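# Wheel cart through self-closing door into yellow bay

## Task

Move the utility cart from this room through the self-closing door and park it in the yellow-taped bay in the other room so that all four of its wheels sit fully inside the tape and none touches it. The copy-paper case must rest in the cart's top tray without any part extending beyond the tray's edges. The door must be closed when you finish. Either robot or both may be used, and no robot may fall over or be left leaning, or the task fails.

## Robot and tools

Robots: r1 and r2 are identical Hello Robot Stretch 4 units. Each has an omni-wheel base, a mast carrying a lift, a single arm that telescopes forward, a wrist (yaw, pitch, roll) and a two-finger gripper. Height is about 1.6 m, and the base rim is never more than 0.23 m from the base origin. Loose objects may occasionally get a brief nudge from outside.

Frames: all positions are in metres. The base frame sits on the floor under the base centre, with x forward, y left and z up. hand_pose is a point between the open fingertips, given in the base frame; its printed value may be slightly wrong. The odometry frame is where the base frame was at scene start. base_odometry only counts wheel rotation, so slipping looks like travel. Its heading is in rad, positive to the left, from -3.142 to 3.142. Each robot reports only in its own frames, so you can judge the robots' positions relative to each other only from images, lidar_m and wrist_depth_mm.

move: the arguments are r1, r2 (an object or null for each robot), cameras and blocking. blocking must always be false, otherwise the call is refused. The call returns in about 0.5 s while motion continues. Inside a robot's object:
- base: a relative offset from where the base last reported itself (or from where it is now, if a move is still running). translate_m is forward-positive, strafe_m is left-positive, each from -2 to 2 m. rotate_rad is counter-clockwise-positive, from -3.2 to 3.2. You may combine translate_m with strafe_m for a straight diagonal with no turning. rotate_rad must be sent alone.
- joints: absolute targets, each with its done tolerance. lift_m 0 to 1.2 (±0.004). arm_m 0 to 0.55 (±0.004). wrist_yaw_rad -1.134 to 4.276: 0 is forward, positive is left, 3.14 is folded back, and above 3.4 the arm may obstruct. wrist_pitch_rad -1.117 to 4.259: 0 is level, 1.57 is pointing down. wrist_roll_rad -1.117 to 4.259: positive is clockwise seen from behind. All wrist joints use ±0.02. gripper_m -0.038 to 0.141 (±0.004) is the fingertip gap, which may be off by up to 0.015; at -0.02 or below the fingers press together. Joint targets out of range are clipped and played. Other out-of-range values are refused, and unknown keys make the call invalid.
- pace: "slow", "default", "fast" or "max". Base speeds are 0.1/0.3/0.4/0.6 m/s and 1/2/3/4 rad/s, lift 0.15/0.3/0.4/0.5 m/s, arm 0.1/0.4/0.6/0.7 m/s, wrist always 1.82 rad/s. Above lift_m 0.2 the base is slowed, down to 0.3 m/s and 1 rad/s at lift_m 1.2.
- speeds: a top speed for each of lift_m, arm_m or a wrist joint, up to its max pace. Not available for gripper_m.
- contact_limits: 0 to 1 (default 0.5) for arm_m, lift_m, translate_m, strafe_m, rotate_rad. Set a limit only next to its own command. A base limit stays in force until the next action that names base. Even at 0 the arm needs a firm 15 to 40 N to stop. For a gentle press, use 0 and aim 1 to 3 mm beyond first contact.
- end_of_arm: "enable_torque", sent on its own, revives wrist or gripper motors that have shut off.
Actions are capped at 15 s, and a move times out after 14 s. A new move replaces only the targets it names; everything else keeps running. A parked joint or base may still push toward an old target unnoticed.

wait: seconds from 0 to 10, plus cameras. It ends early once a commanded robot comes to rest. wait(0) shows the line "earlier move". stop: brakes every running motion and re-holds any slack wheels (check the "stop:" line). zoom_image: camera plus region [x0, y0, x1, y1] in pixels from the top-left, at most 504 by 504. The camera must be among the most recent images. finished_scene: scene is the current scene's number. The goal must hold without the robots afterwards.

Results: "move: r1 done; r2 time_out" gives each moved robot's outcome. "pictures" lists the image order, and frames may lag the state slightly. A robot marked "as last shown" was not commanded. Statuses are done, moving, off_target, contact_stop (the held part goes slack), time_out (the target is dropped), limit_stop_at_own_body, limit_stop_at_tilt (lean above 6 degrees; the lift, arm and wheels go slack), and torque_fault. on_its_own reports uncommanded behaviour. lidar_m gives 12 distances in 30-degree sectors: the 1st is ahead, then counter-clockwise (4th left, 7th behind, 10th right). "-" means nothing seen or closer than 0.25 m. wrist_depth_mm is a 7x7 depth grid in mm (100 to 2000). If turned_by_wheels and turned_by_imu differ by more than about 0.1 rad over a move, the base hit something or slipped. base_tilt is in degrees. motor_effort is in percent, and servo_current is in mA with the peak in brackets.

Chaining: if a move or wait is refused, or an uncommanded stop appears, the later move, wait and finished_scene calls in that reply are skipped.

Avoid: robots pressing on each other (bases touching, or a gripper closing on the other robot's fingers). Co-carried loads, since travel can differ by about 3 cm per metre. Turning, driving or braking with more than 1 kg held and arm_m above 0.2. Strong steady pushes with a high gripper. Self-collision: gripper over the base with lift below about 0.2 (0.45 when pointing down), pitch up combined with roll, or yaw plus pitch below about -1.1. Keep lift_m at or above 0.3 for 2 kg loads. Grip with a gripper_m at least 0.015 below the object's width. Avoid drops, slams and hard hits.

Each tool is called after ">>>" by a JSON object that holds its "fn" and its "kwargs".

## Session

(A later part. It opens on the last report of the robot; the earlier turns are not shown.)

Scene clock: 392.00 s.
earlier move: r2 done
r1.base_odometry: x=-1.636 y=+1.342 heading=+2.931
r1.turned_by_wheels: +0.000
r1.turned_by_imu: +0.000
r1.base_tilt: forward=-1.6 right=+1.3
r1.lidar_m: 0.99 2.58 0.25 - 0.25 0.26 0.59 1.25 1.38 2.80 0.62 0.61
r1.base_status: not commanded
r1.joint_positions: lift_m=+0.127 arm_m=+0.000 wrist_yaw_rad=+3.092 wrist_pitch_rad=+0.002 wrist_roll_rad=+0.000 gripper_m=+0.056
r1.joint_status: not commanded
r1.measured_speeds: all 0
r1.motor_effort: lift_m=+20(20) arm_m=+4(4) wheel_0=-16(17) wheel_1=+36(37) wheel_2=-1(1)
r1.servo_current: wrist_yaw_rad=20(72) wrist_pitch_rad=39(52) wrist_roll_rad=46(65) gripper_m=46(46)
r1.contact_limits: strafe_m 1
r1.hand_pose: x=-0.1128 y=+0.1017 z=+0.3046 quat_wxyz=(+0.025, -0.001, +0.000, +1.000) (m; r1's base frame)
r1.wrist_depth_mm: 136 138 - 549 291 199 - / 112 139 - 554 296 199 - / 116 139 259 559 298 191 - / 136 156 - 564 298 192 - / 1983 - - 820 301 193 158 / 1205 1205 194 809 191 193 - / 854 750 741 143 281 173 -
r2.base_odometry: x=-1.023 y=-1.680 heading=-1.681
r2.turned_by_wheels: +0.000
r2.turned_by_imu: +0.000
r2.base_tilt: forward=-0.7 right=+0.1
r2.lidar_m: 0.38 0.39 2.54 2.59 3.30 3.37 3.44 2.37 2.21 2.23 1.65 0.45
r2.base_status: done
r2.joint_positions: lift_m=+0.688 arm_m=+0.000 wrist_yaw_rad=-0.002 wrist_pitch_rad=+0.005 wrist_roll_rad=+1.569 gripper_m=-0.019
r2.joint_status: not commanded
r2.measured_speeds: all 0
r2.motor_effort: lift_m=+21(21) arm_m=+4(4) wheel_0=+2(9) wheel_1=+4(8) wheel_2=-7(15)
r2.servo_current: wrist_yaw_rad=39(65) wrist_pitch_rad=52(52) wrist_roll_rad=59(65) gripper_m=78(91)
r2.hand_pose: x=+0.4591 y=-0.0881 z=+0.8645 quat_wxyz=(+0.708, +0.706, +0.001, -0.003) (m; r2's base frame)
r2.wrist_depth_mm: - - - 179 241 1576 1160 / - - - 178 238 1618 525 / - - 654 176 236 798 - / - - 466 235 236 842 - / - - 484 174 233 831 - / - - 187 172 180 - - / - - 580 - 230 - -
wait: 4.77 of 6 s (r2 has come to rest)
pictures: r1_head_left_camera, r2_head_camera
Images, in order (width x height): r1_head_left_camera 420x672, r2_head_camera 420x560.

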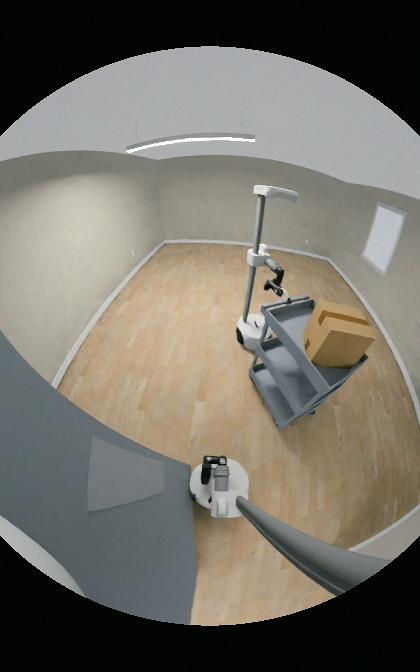

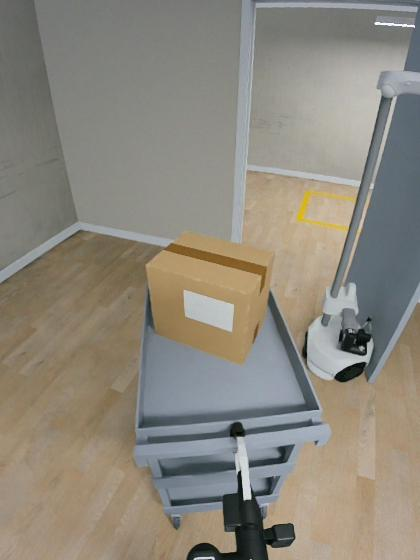

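>>> {"fn": "move", "kwargs": {"blocking": false, "cameras": [], "r2": {"base":{"translate_m":0.1},"pace":"slow"}}}

>>> {"fn": "wait", "kwargs": {"seconds": 3, "cameras": []}}

>>> {"fn": "move", "kwargs": {"blocking": false, "cameras": [], "r2": {"base":{"strafe_m":0.36,"translate_m":0.06},"pace":"slow"}}}

>>> {"fn": "wait", "kwargs": {"seconds": 6, "cameras": []}}

>>> {"fn": "move", "kwargs": {"blocking": false, "cameras": [], "r2": {"base":{"rotate_rad":-0.36},"pace":"slow"}}}

>>> {"fn": "wait", "kwargs": {"seconds": 3, "cameras": ["r2_head_camera","r2_head_left_camera","r1_head_left_camera"]}}

Scene clock: 401.40 s.
move: r2 moving
r1: as last shown
r1.lidar_m: 1.00 2.55 0.25 - 0.25 0.25 0.55 1.30 1.39 2.80 0.62 0.67
r1.servo_current: wrist_yaw_rad=59(59) wrist_pitch_rad=33(46) wrist_roll_rad=26(59) gripper_m=39(46)
r1.contact_limits: strafe_m 1
r1.wrist_depth_mm: 136 138 - 549 291 198 - / 112 139 - 554 296 199 - / 116 139 260 559 298 191 - / 137 156 - 564 298 191 - / 1983 - - 809 300 192 158 / 1205 1182 194 820 191 192 - / 854 759 750 143 281 174 -
r2.base_odometry: x=-1.025 y=-1.693 heading=-1.681
r2.turned_by_wheels: +0.000
r2.turned_by_imu: +0.000
r2.base_tilt: forward=-0.6 right=+0.1
r2.lidar_m: 0.38 0.39 2.52 2.55 3.26 3.38 3.45 2.38 2.21 2.27 1.60 0.44
r2.base_status: translate_m moving
r2.joint_positions: lift_m=+0.688 arm_m=+0.000 wrist_yaw_rad=-0.002 wrist_pitch_rad=+0.005 wrist_roll_rad=+1.569 gripper_m=-0.019
r2.joint_status: not commanded
r2.measured_speeds: translate_m=+0.049 strafe_m=+0.000 rotate_rad=-0.001 lift_m=+0.000 arm_m=+0.000 wrist_yaw_rad=+0.000 wrist_pitch_rad=+0.000 wrist_roll_rad=+0.000
r2.motor_effort: lift_m=+21(21) arm_m=+4(4) wheel_0=+6(7) wheel_1=+6(8) wheel_2=-11(13)
r2.servo_current: wrist_yaw_rad=52(52) wrist_pitch_rad=46(52) wrist_roll_rad=59(59) gripper_m=78(85)
r2.hand_pose: x=+0.4591 y=-0.0881 z=+0.8645 quat_wxyz=(+0.708, +0.706, +0.001, -0.003) (m; r2's base frame)
r2.wrist_depth_mm: - - - 179 241 1499 1160 / - - - 178 239 1661 530 / - - 654 177 237 809 - / - - 466 235 235 842 - / - - 488 174 234 842 - / - - 187 172 180 - - / - - 580 - 229 - -
pictures: none
No camera images: "cameras" was empty.

Scene clock: 403.17 s.
earlier move: r2 done
r1.base_odometry: x=-1.636 y=+1.342 heading=+2.931
r1.turned_by_wheels: +0.000
r1.turned_by_imu: +0.000
r1.base_tilt: forward=-1.6 right=+1.3
r1.lidar_m: 1.27 2.57 0.25 - 0.25 0.25 0.56 1.25 1.39 2.79 0.57 0.64
r1.base_status: not commanded
r1.joint_positions: lift_m=+0.127 arm_m=+0.000 wrist_yaw_rad=+3.092 wrist_pitch_rad=+0.002 wrist_roll_rad=+0.000 gripper_m=+0.056
r1.joint_status: not commanded
r1.measured_speeds: all 0
r1.motor_effort: lift_m=+20(20) arm_m=+4(4) wheel_0=-16(17) wheel_1=+36(37) wheel_2=-1(1)
r1.servo_current: wrist_yaw_rad=39(65) wrist_pitch_rad=46(52) wrist_roll_rad=52(59) gripper_m=39(46)
r1.contact_limits: strafe_m 1
r1.hand_pose: x=-0.1128 y=+0.1017 z=+0.3046 quat_wxyz=(+0.025, -0.001, +0.000, +1.000) (m; r1's base frame)
r1.wrist_depth_mm: 136 138 - 549 293 198 - / 112 139 - 559 296 200 - / 116 139 258 564 297 191 - / 136 157 - 569 301 192 - / 1921 - - 820 300 192 158 / 1205 1182 194 820 191 192 - / 842 759 759 143 279 173 -
r2.base_odometry: x=-1.034 y=-1.779 heading=-1.681
r2.turned_by_wheels: +0.000
r2.turned_by_imu: +0.000
r2.base_tilt: forward=-0.6 right=+0.1
r2.lidar_m: 0.37 0.40 2.49 2.57 3.23 3.47 3.55 2.44 2.24 2.29 1.43 0.42
r2.base_status: done
r2.joint_positions: lift_m=+0.688 arm_m=+0.000 wrist_yaw_rad=-0.002 wrist_pitch_rad=+0.005 wrist_roll_rad=+1.569 gripper_m=-0.019
r2.joint_status: not commanded
r2.measured_speeds: all 0
r2.motor_effort: lift_m=+21(21) arm_m=+4(4) wheel_0=+4(9) wheel_1=+4(8) wheel_2=-6(13)
r2.servo_current: wrist_yaw_rad=39(59) wrist_pitch_rad=39(52) wrist_roll_rad=39(59) gripper_m=85(98)
r2.hand_pose: x=+0.4591 y=-0.0881 z=+0.8645 quat_wxyz=(+0.708, +0.706, +0.001, -0.003) (m; r2's base frame)
r2.wrist_depth_mm: - - - 180 242 1499 1138 / - - - 178 240 1618 525 / - - - 177 238 809 - / - - 469 235 236 831 - / - - 484 174 234 831 - / - - 187 172 180 - - / - - 574 - 230 - -
wait: 1.77 of 3 s (r2 has come to rest)
pictures: none
No camera images: "cameras" was empty.

Scene clock: 403.67 s.
move: r2 moving
r1: as last shown
r1.lidar_m: 1.29 2.59 0.25 - 0.25 0.25 0.56 1.25 1.38 2.79 0.60 0.64
r1.servo_current: wrist_yaw_rad=59(65) wrist_pitch_rad=46(46) wrist_roll_rad=46(59) gripper_m=39(46)
r1.contact_limits: strafe_m 1
r1.wrist_depth_mm: 136 138 - 544 291 199 - / 112 138 - 554 296 199 - / 116 139 259 559 298 191 - / 136 156 - 569 298 191 - / 1863 - - 809 300 192 159 / 1229 1182 193 820 191 192 - / 842 750 750 143 281 174 -
r2.base_odometry: x=-1.021 y=-1.783 heading=-1.682
r2.turned_by_wheels: -0.001
r2.turned_by_imu: -0.001
r2.base_tilt: forward=-0.7 right=+0.1
r2.lidar_m: 0.37 0.40 2.48 2.52 3.21 3.45 3.53 2.46 2.26 2.30 1.44 0.42
r2.base_status: translate_m moving; strafe_m moving
r2.joint_positions: lift_m=+0.688 arm_m=+0.000 wrist_yaw_rad=-0.003 wrist_pitch_rad=+0.005 wrist_roll_rad=+1.569 gripper_m=-0.019
r2.joint_status: not commanded
r2.measured_speeds: translate_m=+0.008 strafe_m=+0.052 rotate_rad=-0.001 lift_m=+0.000 arm_m=+0.000 wrist_yaw_rad=+0.000 wrist_pitch_rad=+0.000 wrist_roll_rad=+0.000
r2.motor_effort: lift_m=+21(21) arm_m=+4(4) wheel_0=-11(11) wheel_1=+6(9) wheel_2=-8(9)
r2.servo_current: wrist_yaw_rad=46(52) wrist_pitch_rad=46(52) wrist_roll_rad=46(59) gripper_m=78(91)
r2.hand_pose: x=+0.4591 y=-0.0881 z=+0.8645 quat_wxyz=(+0.708, +0.706, +0.001, -0.003) (m; r2's base frame)
r2.wrist_depth_mm: - - - 179 239 1537 1182 / - - - 177 237 1661 535 / - - 647 175 236 809 - / - - 462 235 235 842 - / - - 488 173 234 831 - / - - 187 171 180 - - / - - 574 - 230 - -
pictures: none
No camera images: "cameras" was empty.

Scene clock: 408.03 s.
earlier move: r2 done
r1.base_odometry: x=-1.636 y=+1.342 heading=+2.931
r1.turned_by_wheels: +0.000
r1.turned_by_imu: +0.000
r1.base_tilt: forward=-1.6 right=+1.3
r1.lidar_m: 4.90 2.61 0.25 - 0.25 0.26 0.57 1.26 1.37 2.80 0.69 0.72
r1.base_status: not commanded
r1.joint_positions: lift_m=+0.127 arm_m=+0.000 wrist_yaw_rad=+3.092 wrist_pitch_rad=+0.002 wrist_roll_rad=+0.000 gripper_m=+0.056
r1.joint_status: not commanded
r1.measured_speeds: all 0
r1.motor_effort: lift_m=+20(20) arm_m=+4(4) wheel_0=-16(17) wheel_1=+36(37) wheel_2=-1(1)
r1.servo_current: wrist_yaw_rad=65(72) wrist_pitch_rad=39(52) wrist_roll_rad=33(65) gripper_m=39(52)
r1.contact_limits: strafe_m 1
r1.hand_pose: x=-0.1128 y=+0.1017 z=+0.3046 quat_wxyz=(+0.025, -0.001, +0.000, +1.000) (m; r1's base frame)
r1.wrist_depth_mm: 136 138 - 549 291 199 - / 112 138 - 554 296 199 - / 116 139 258 559 298 191 - / 136 156 - 569 298 191 - / 1921 - - 809 301 192 158 / 1160 1205 194 831 190 192 - / 842 750 759 143 281 173 -
r2.base_odometry: x=-0.683 y=-1.879 heading=-1.682
r2.turned_by_wheels: +0.000
r2.turned_by_imu: +0.000
r2.base_tilt: forward=-0.6 right=+0.1
r2.lidar_m: 0.44 2.29 2.13 2.20 2.76 3.37 3.46 2.80 2.59 2.65 1.46 0.38
r2.base_status: done
r2.joint_positions: lift_m=+0.688 arm_m=+0.000 wrist_yaw_rad=-0.003 wrist_pitch_rad=+0.005 wrist_roll_rad=+1.569 gripper_m=-0.019
r2.joint_status: not commanded
r2.measured_speeds: all 0
r2.motor_effort: lift_m=+21(21) arm_m=+4(4) wheel_0=-6(14) wheel_1=+3(9) wheel_2=-5(10)
r2.servo_current: wrist_yaw_rad=52(65) wrist_pitch_rad=46(52) wrist_roll_rad=46(59) gripper_m=85(91)
r2.hand_pose: x=+0.4591 y=-0.0881 z=+0.8645 quat_wxyz=(+0.708, +0.706, +0.001, -0.003) (m; r2's base frame)
r2.wrist_depth_mm: - 427 427 106 163 - - / - 399 397 118 175 - - / - 512 469 125 190 - - / - - 597 136 206 - - / - - - 151 224 1808 - / - - 187 167 179 1537 488 / - - - - - 1661 1160
wait: 4.37 of 6 s (r2 has come to rest)
pictures: none
No camera images: "cameras" was empty.

Scene clock: 408.53 s.
move: r2 moving
r1: as last shown
r1.lidar_m: 4.89 2.57 0.25 - 0.25 0.25 0.58 1.28 1.36 2.79 0.63 0.72
r1.motor_effort: lift_m=+20(20) arm_m=+4(4) wheel_0=-16(16) wheel_1=+37(37) wheel_2=-1(1)
r1.servo_current: wrist_yaw_rad=39(78) wrist_pitch_rad=39(46) wrist_roll_rad=46(59) gripper_m=46(52)
r1.contact_limits: strafe_m 1
r1.wrist_depth_mm: 136 138 - 549 290 198 - / 112 139 - 554 296 199 - / 116 140 259 564 297 191 - / 136 156 - 564 301 191 - / 1921 - - 820 300 191 158 / 1160 1205 193 820 191 193 - / 831 759 759 143 279 173 -
r2.base_odometry: x=-0.683 y=-1.879 heading=-1.805
r2.turned_by_wheels: -0.124
r2.turned_by_imu: -0.120
r2.base_tilt: forward=-0.7 right=+0.1
r2.lidar_m: 0.41 0.48 2.14 2.16 2.56 3.40 3.41 2.96 2.60 2.61 1.54 0.39
r2.base_status: rotate_rad moving
r2.joint_positions: lift_m=+0.688 arm_m=+0.000 wrist_yaw_rad=+0.006 wrist_pitch_rad=+0.005 wrist_roll_rad=+1.569 gripper_m=-0.019
r2.joint_status: not commanded
r2.measured_speeds: translate_m=+0.001 strafe_m=+0.000 rotate_rad=-0.495 lift_m=+0.000 arm_m=+0.000 wrist_yaw_rad=+0.000 wrist_pitch_rad=+0.000 wrist_roll_rad=+0.000
r2.motor_effort: lift_m=+21(21) arm_m=+4(4) wheel_0=+10(13) wheel_1=+9(9) wheel_2=+12(13)
r2.servo_current: wrist_yaw_rad=65(65) wrist_pitch_rad=39(52) wrist_roll_rad=39(65) gripper_m=85(85)
r2.hand_pose: x=+0.4598 y=-0.0857 z=+0.8645 quat_wxyz=(+0.708, +0.706, +0.004, +0.000) (m; r2's base frame)
r2.wrist_depth_mm: - - 517 126 179 - - / - 455 439 130 190 - - / - 449 442 139 203 - - / - - 525 147 215 - - / - - - 158 225 - - / - - 186 172 180 1618 512 / - - - - - 1661 469
pictures: none
No camera images: "cameras" was empty.

Scene clock: 409.53 s.
earlier move: r2 done
r1.base_odometry: x=-1.636 y=+1.342 heading=+2.931
r1.turned_by_wheels: +0.000
r1.turned_by_imu: +0.000
r1.base_tilt: forward=-1.6 right=+1.3
r1.lidar_m: 4.90 2.55 0.25 - 0.25 0.25 0.56 1.27 1.37 2.80 0.64 0.66
r1.base_status: not commanded
r1.joint_positions: lift_m=+0.127 arm_m=+0.000 wrist_yaw_rad=+3.092 wrist_pitch_rad=+0.002 wrist_roll_rad=+0.000 gripper_m=+0.056
r1.joint_status: not commanded
r1.measured_speeds: all 0
r1.motor_effort: lift_m=+20(20) arm_m=+4(4) wheel_0=-17(17) wheel_1=+36(37) wheel_2=-1(1)
r1.servo_current: wrist_yaw_rad=59(78) wrist_pitch_rad=39(46) wrist_roll_rad=39(65) gripper_m=39(52)
r1.contact_limits: strafe_m 1
r1.hand_pose: x=-0.1128 y=+0.1017 z=+0.3046 quat_wxyz=(+0.025, -0.001, +0.000, +1.000) (m; r1's base frame)
r1.wrist_depth_mm: 136 139 - 549 291 199 - / 112 138 - 554 296 199 - / 116 139 259 564 298 191 - / 136 156 - 569 300 192 - / 1983 - - 831 300 192 158 / 1160 1205 194 831 191 192 - / 854 741 741 143 279 173 -
r2.base_odometry: x=-0.683 y=-1.879 heading=-2.041
r2.turned_by_wheels: -0.235
r2.turned_by_imu: -0.228
r2.base_tilt: forward=-0.7 right=+0.1
r2.lidar_m: 0.38 0.40 2.20 2.15 2.27 3.30 3.41 3.47 2.64 2.59 2.78 0.41
r2.base_status: done
r2.joint_positions: lift_m=+0.688 arm_m=+0.000 wrist_yaw_rad=+0.006 wrist_pitch_rad=+0.005 wrist_roll_rad=+1.569 gripper_m=-0.019
r2.joint_status: not commanded
r2.measured_speeds: all 0
r2.motor_effort: lift_m=+21(21) arm_m=+4(4) wheel_0=+4(13) wheel_1=+3(9) wheel_2=+6(13)
r2.servo_current: wrist_yaw_rad=46(65) wrist_pitch_rad=46(52) wrist_roll_rad=52(65) gripper_m=78(85)
r2.hand_pose: x=+0.4598 y=-0.0857 z=+0.8645 quat_wxyz=(+0.708, +0.706, +0.004, +0.000) (m; r2's base frame)
r2.wrist_depth_mm: - - - 176 238 1160 1078 / - - - 175 236 1618 - / - - 627 175 236 809 - / - - 466 235 234 831 - / - - 488 174 233 831 - / - - 187 172 179 - - / - - 585 - - - -
wait: 1.00 of 3 s (r2 has come to rest)
pictures: r1_head_left_camera, r2_head_camera, r2_head_left_camera
Images, in order (width x height): r1_head_left_camera 420x672, r2_head_camera 420x560, r2_head_left_camera 420x672.

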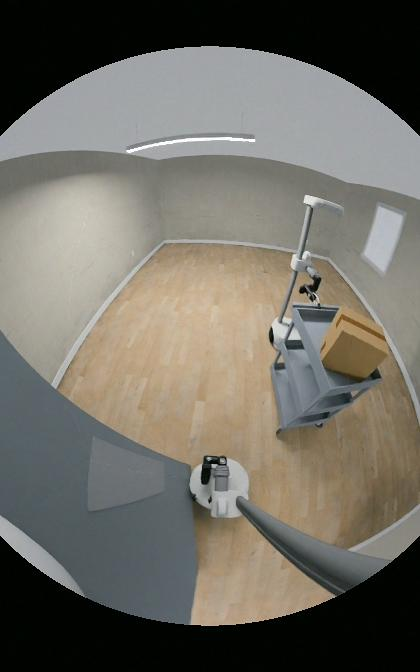

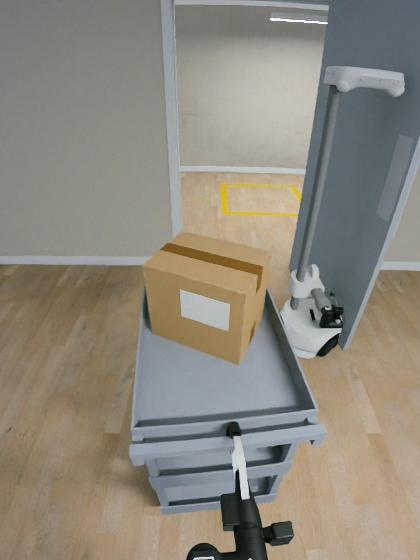

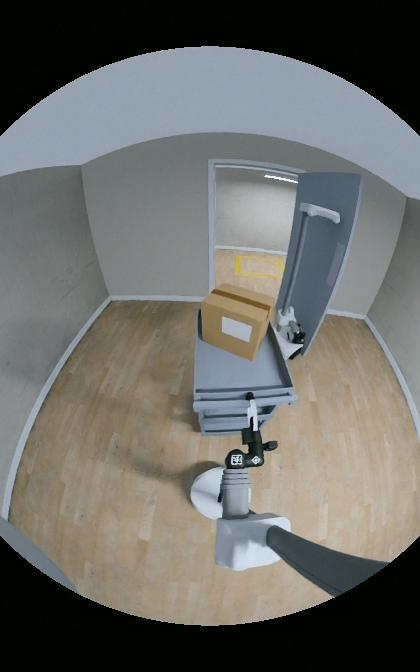

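>>> {"fn": "move", "kwargs": {"blocking": false, "cameras": [], "r2": {"base":{"strafe_m":-0.06},"joints":{"wrist_yaw_rad":0.25},"pace":"slow","speeds":{"wrist_yaw_rad":0.3}}}}

>>> {"fn": "wait", "kwargs": {"seconds": 2.5, "cameras": ["r2_head_camera"]}}

>>> {"fn": "move", "kwargs": {"blocking": false, "cameras": [], "r2": {"base":{"translate_m":0.5},"pace":"slow"}}}

>>> {"fn": "wait", "kwargs": {"seconds": 8, "cameras": ["r2_head_camera","r2_head_left_camera","r1_head_left_camera","r1_head_right_camera"]}}

Scene clock: 421.27 s.
move: r2 moving
r1: as last shown
r1.lidar_m: 4.90 2.61 0.25 - 0.25 0.25 0.58 1.26 1.38 2.79 0.65 0.68
r1.motor_effort: lift_m=+20(20) arm_m=+4(4) wheel_0=-16(17) wheel_1=+37(37) wheel_2=-1(1)
r1.servo_current: wrist_yaw_rad=46(52) wrist_pitch_rad=39(39) wrist_roll_rad=46(59) gripper_m=39(46)
r1.contact_limits: strafe_m 1
r1.wrist_depth_mm: 136 138 - 544 293 199 - / 112 139 - 559 296 200 - / 116 139 258 559 298 191 - / 137 156 - 564 298 192 - / 1921 - - 820 300 192 158 / 1182 1205 194 831 190 191 - / 854 750 768 143 279 174 -
r2.base_odometry: x=-0.696 y=-1.872 heading=-2.041
r2.turned_by_wheels: +0.000
r2.turned_by_imu: +0.000
r2.base_tilt: forward=-0.7 right=+0.1
r2.lidar_m: 0.38 0.39 2.21 2.14 2.29 3.31 3.39 3.50 2.65 2.57 2.75 0.44
r2.base_status: strafe_m moving
r2.joint_positions: lift_m=+0.688 arm_m=+0.000 wrist_yaw_rad=+0.115 wrist_pitch_rad=+0.005 wrist_roll_rad=+1.569 gripper_m=-0.019
r2.joint_status: wrist_yaw_rad moving
r2.measured_speeds: translate_m=+0.000 strafe_m=-0.057 rotate_rad=-0.002 lift_m=+0.000 arm_m=+0.000 wrist_yaw_rad=+0.287 wrist_pitch_rad=+0.000 wrist_roll_rad=+0.000
r2.motor_effort: lift_m=+21(21) arm_m=+4(4) wheel_0=+8(10) wheel_1=-8(8) wheel_2=+0(4)
r2.servo_current: wrist_yaw_rad=91(117) wrist_pitch_rad=46(46) wrist_roll_rad=52(52) gripper_m=78(78)
r2.hand_pose: x=+0.4674 y=-0.0537 z=+0.8645 quat_wxyz=(+0.707, +0.705, +0.043, +0.039) (m; r2's base frame)
r2.wrist_depth_mm: - - - 164 224 1308 1118 / - - - 165 225 1499 - / - - 535 167 227 831 - / - 473 459 228 229 831 - / - - 508 170 231 842 - / - - 186 172 179 - - / - - - - 236 1708 -
pictures: none
No camera images: "cameras" was empty.

Scene clock: 422.50 s.
earlier move: r2 done
r1.base_odometry: x=-1.636 y=+1.342 heading=+2.931
r1.turned_by_wheels: +0.000
r1.turned_by_imu: +0.000
r1.base_tilt: forward=-1.6 right=+1.3
r1.lidar_m: 4.89 2.57 0.25 - 0.25 0.25 0.57 1.26 1.37 2.81 0.63 0.68
r1.base_status: not commanded
r1.joint_positions: lift_m=+0.127 arm_m=+0.000 wrist_yaw_rad=+3.092 wrist_pitch_rad=+0.002 wrist_roll_rad=+0.000 gripper_m=+0.056
r1.joint_status: not commanded
r1.measured_speeds: all 0
r1.motor_effort: lift_m=+20(20) arm_m=+4(4) wheel_0=-16(17) wheel_1=+36(37) wheel_2=-1(1)
r1.servo_current: wrist_yaw_rad=46(65) wrist_pitch_rad=39(46) wrist_roll_rad=46(65) gripper_m=46(46)
r1.contact_limits: strafe_m 1
r1.hand_pose: x=-0.1128 y=+0.1017 z=+0.3046 quat_wxyz=(+0.025, -0.001, +0.000, +1.000) (m; r1's base frame)
r1.wrist_depth_mm: 136 138 - 549 291 198 - / 112 139 - 554 296 200 - / 116 140 258 559 296 191 - / 137 156 - 564 298 192 - / 1983 - - 820 300 192 158 / 1182 1205 193 820 191 192 - / 842 750 750 143 279 173 -
r2.base_odometry: x=-0.736 y=-1.852 heading=-2.040
r2.turned_by_wheels: +0.000
r2.turned_by_imu: +0.000
r2.base_tilt: forward=-0.7 right=+0.0
r2.lidar_m: 0.38 0.41 2.27 2.20 2.33 3.38 3.42 3.40 2.60 2.55 2.71 0.44
r2.base_status: done
r2.joint_positions: lift_m=+0.688 arm_m=+0.000 wrist_yaw_rad=+0.250 wrist_pitch_rad=+0.005 wrist_roll_rad=+1.569 gripper_m=-0.019
r2.joint_status: all done
r2.measured_speeds: all 0
r2.motor_effort: lift_m=+21(21) arm_m=+4(4) wheel_0=+6(10) wheel_1=-4(9) wheel_2=+0(4)
r2.servo_current: wrist_yaw_rad=33(117) wrist_pitch_rad=52(52) wrist_roll_rad=46(65) gripper_m=85(85)
r2.hand_pose: x=+0.4719 y=-0.0132 z=+0.8645 quat_wxyz=(+0.702, +0.701, +0.090, +0.087) (m; r2's base frame)
r2.wrist_depth_mm: - - - 144 200 1537 - / - - 539 148 206 - - / - 455 442 152 213 820 - / - - 480 159 220 831 - / - - 569 166 229 - - / - - 186 171 179 - - / - - - - 245 1708 500
wait: 1.23 of 2.5 s (r2 has come to rest)
pictures: r2_head_camera
Images, in order (width x height): r2_head_camera 420x560.

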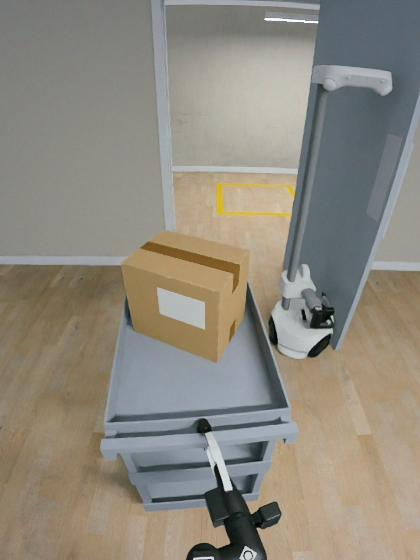

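Scene clock: 423.00 s.
move: r2 moving
r1: as last shown
r1.lidar_m: 4.91 2.56 0.25 - 0.25 0.26 0.59 1.26 1.40 2.80 0.63 0.70
r1.motor_effort: lift_m=+20(20) arm_m=+4(4) wheel_0=-16(16) wheel_1=+36(37) wheel_2=-1(1)
r1.servo_current: wrist_yaw_rad=46(72) wrist_pitch_rad=39(46) wrist_roll_rad=39(65) gripper_m=39(39)
r1.contact_limits: strafe_m 1
r1.wrist_depth_mm: 136 138 - 544 293 199 - / 112 139 - 559 297 199 - / 116 139 260 559 298 191 - / 137 156 - 564 298 192 - / 1921 - - 820 300 192 158 / 1205 1205 194 831 191 192 - / 842 750 750 143 279 174 -
r2.base_odometry: x=-0.742 y=-1.863 heading=-2.040
r2.turned_by_wheels: +0.000
r2.turned_by_imu: +0.000
r2.base_tilt: forward=-0.7 right=+0.0
r2.lidar_m: 0.40 0.42 2.27 2.20 2.37 3.37 3.42 3.39 2.59 2.54 2.71 0.44
r2.base_status: translate_m moving
r2.joint_positions: lift_m=+0.688 arm_m=+0.000 wrist_yaw_rad=+0.250 wrist_pitch_rad=+0.005 wrist_roll_rad=+1.569 gripper_m=-0.019
r2.joint_status: not commanded
r2.measured_speeds: translate_m=+0.048 strafe_m=+0.000 rotate_rad=+0.001 lift_m=+0.000 arm_m=+0.000 wrist_yaw_rad=+0.000 wrist_pitch_rad=+0.000 wrist_roll_rad=+0.000
r2.motor_effort: lift_m=+21(21) arm_m=+4(4) wheel_0=+13(13) wheel_1=+7(8) wheel_2=-12(12)
r2.servo_current: wrist_yaw_rad=52(52) wrist_pitch_rad=46(52) wrist_roll_rad=39(52) gripper_m=72(85)
r2.hand_pose: x=+0.4719 y=-0.0132 z=+0.8645 quat_wxyz=(+0.702, +0.701, +0.090, +0.087) (m; r2's base frame)
r2.wrist_depth_mm: - - - 144 201 1537 - / - - 544 149 207 - - / - 466 442 153 213 809 - / - - 480 159 222 820 - / - - 554 166 229 - - / - - 187 171 179 - - / - - - - 244 1708 480
pictures: none
No camera images: "cameras" was empty.

Scene clock: 428.77 s.
earlier move: r2 done
r1.base_odometry: x=-1.636 y=+1.342 heading=+2.931
r1.turned_by_wheels: +0.000
r1.turned_by_imu: +0.000
r1.base_tilt: forward=-1.6 right=+1.2
r1.lidar_m: 4.90 2.58 0.25 - 0.25 0.26 0.58 1.26 1.37 0.58 0.57 0.66
r1.base_status: not commanded
r1.joint_positions: lift_m=+0.127 arm_m=+0.000 wrist_yaw_rad=+3.092 wrist_pitch_rad=+0.002 wrist_roll_rad=+0.000 gripper_m=+0.056
r1.joint_status: not commanded
r1.measured_speeds: all 0
r1.motor_effort: lift_m=+20(20) arm_m=+4(4) wheel_0=-16(17) wheel_1=+36(37) wheel_2=-1(1)
r1.servo_current: wrist_yaw_rad=39(72) wrist_pitch_rad=52(52) wrist_roll_rad=52(65) gripper_m=46(52)
r1.contact_limits: strafe_m 1
r1.hand_pose: x=-0.1128 y=+0.1017 z=+0.3046 quat_wxyz=(+0.025, -0.001, +0.000, +1.000) (m; r1's base frame)
r1.wrist_depth_mm: 136 138 - 544 291 198 - / 112 138 - 559 296 200 - / 116 139 259 559 298 190 - / 136 156 - 564 300 191 - / 1983 - - 809 301 192 158 / 1182 1205 194 820 191 191 - / 854 741 750 143 279 174 -
r2.base_odometry: x=-0.963 y=-2.297 heading=-2.040
r2.turned_by_wheels: +0.000
r2.turned_by_imu: +0.000
r2.base_tilt: forward=-0.7 right=+0.1
r2.lidar_m: 0.37 0.34 2.22 2.16 2.33 3.31 3.95 3.46 2.66 2.55 1.25 0.47
r2.base_status: done
r2.joint_positions: lift_m=+0.688 arm_m=+0.000 wrist_yaw_rad=+0.250 wrist_pitch_rad=+0.005 wrist_roll_rad=+1.569 gripper_m=-0.019
r2.joint_status: not commanded
r2.measured_speeds: all 0
r2.motor_effort: lift_m=+21(21) arm_m=+4(4) wheel_0=+2(13) wheel_1=+4(9) wheel_2=-7(13)
r2.servo_current: wrist_yaw_rad=39(59) wrist_pitch_rad=46(52) wrist_roll_rad=52(65) gripper_m=78(91)
r2.hand_pose: x=+0.4719 y=-0.0133 z=+0.8645 quat_wxyz=(+0.702, +0.701, +0.090, +0.087) (m; r2's base frame)
r2.wrist_depth_mm: - - - 195 262 285 283 / - - - 190 252 1661 1138 / 1708 - - 185 247 1499 - / - 512 539 180 242 820 - / - 469 469 178 235 820 - / - 492 187 172 180 - - / - - 544 - 226 - -
wait: 5.77 of 8 s (r2 has come to rest)
pictures: r1_head_left_camera, r1_head_right_camera, r2_head_camera, r2_head_left_camera
Images, in order (width x height): r1_head_left_camera 420x672, r1_head_right_camera 420x672, r2_head_camera 420x560, r2_head_left_camera 420x672.

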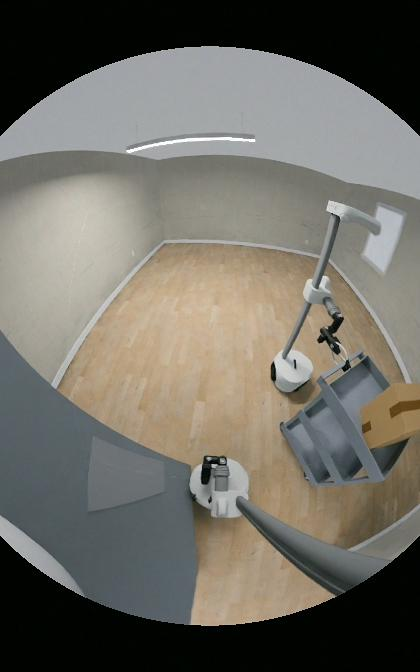

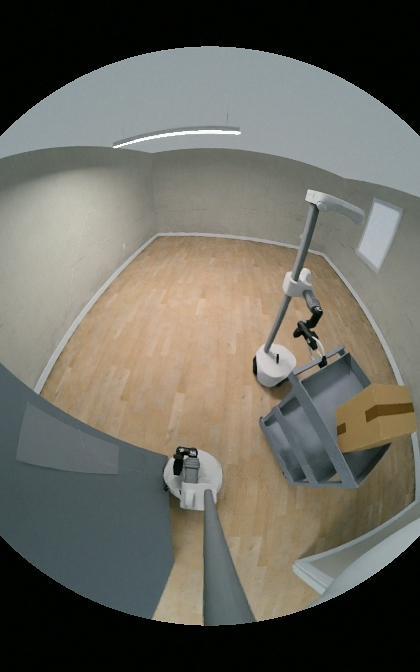

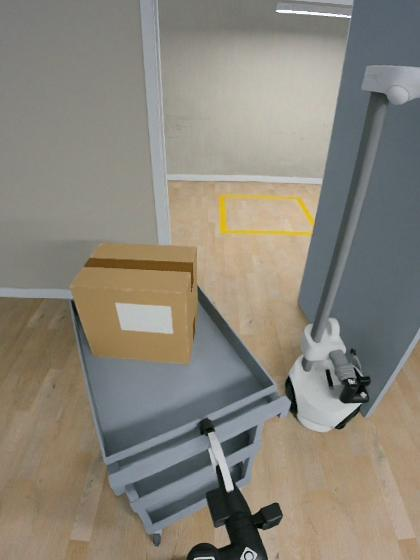

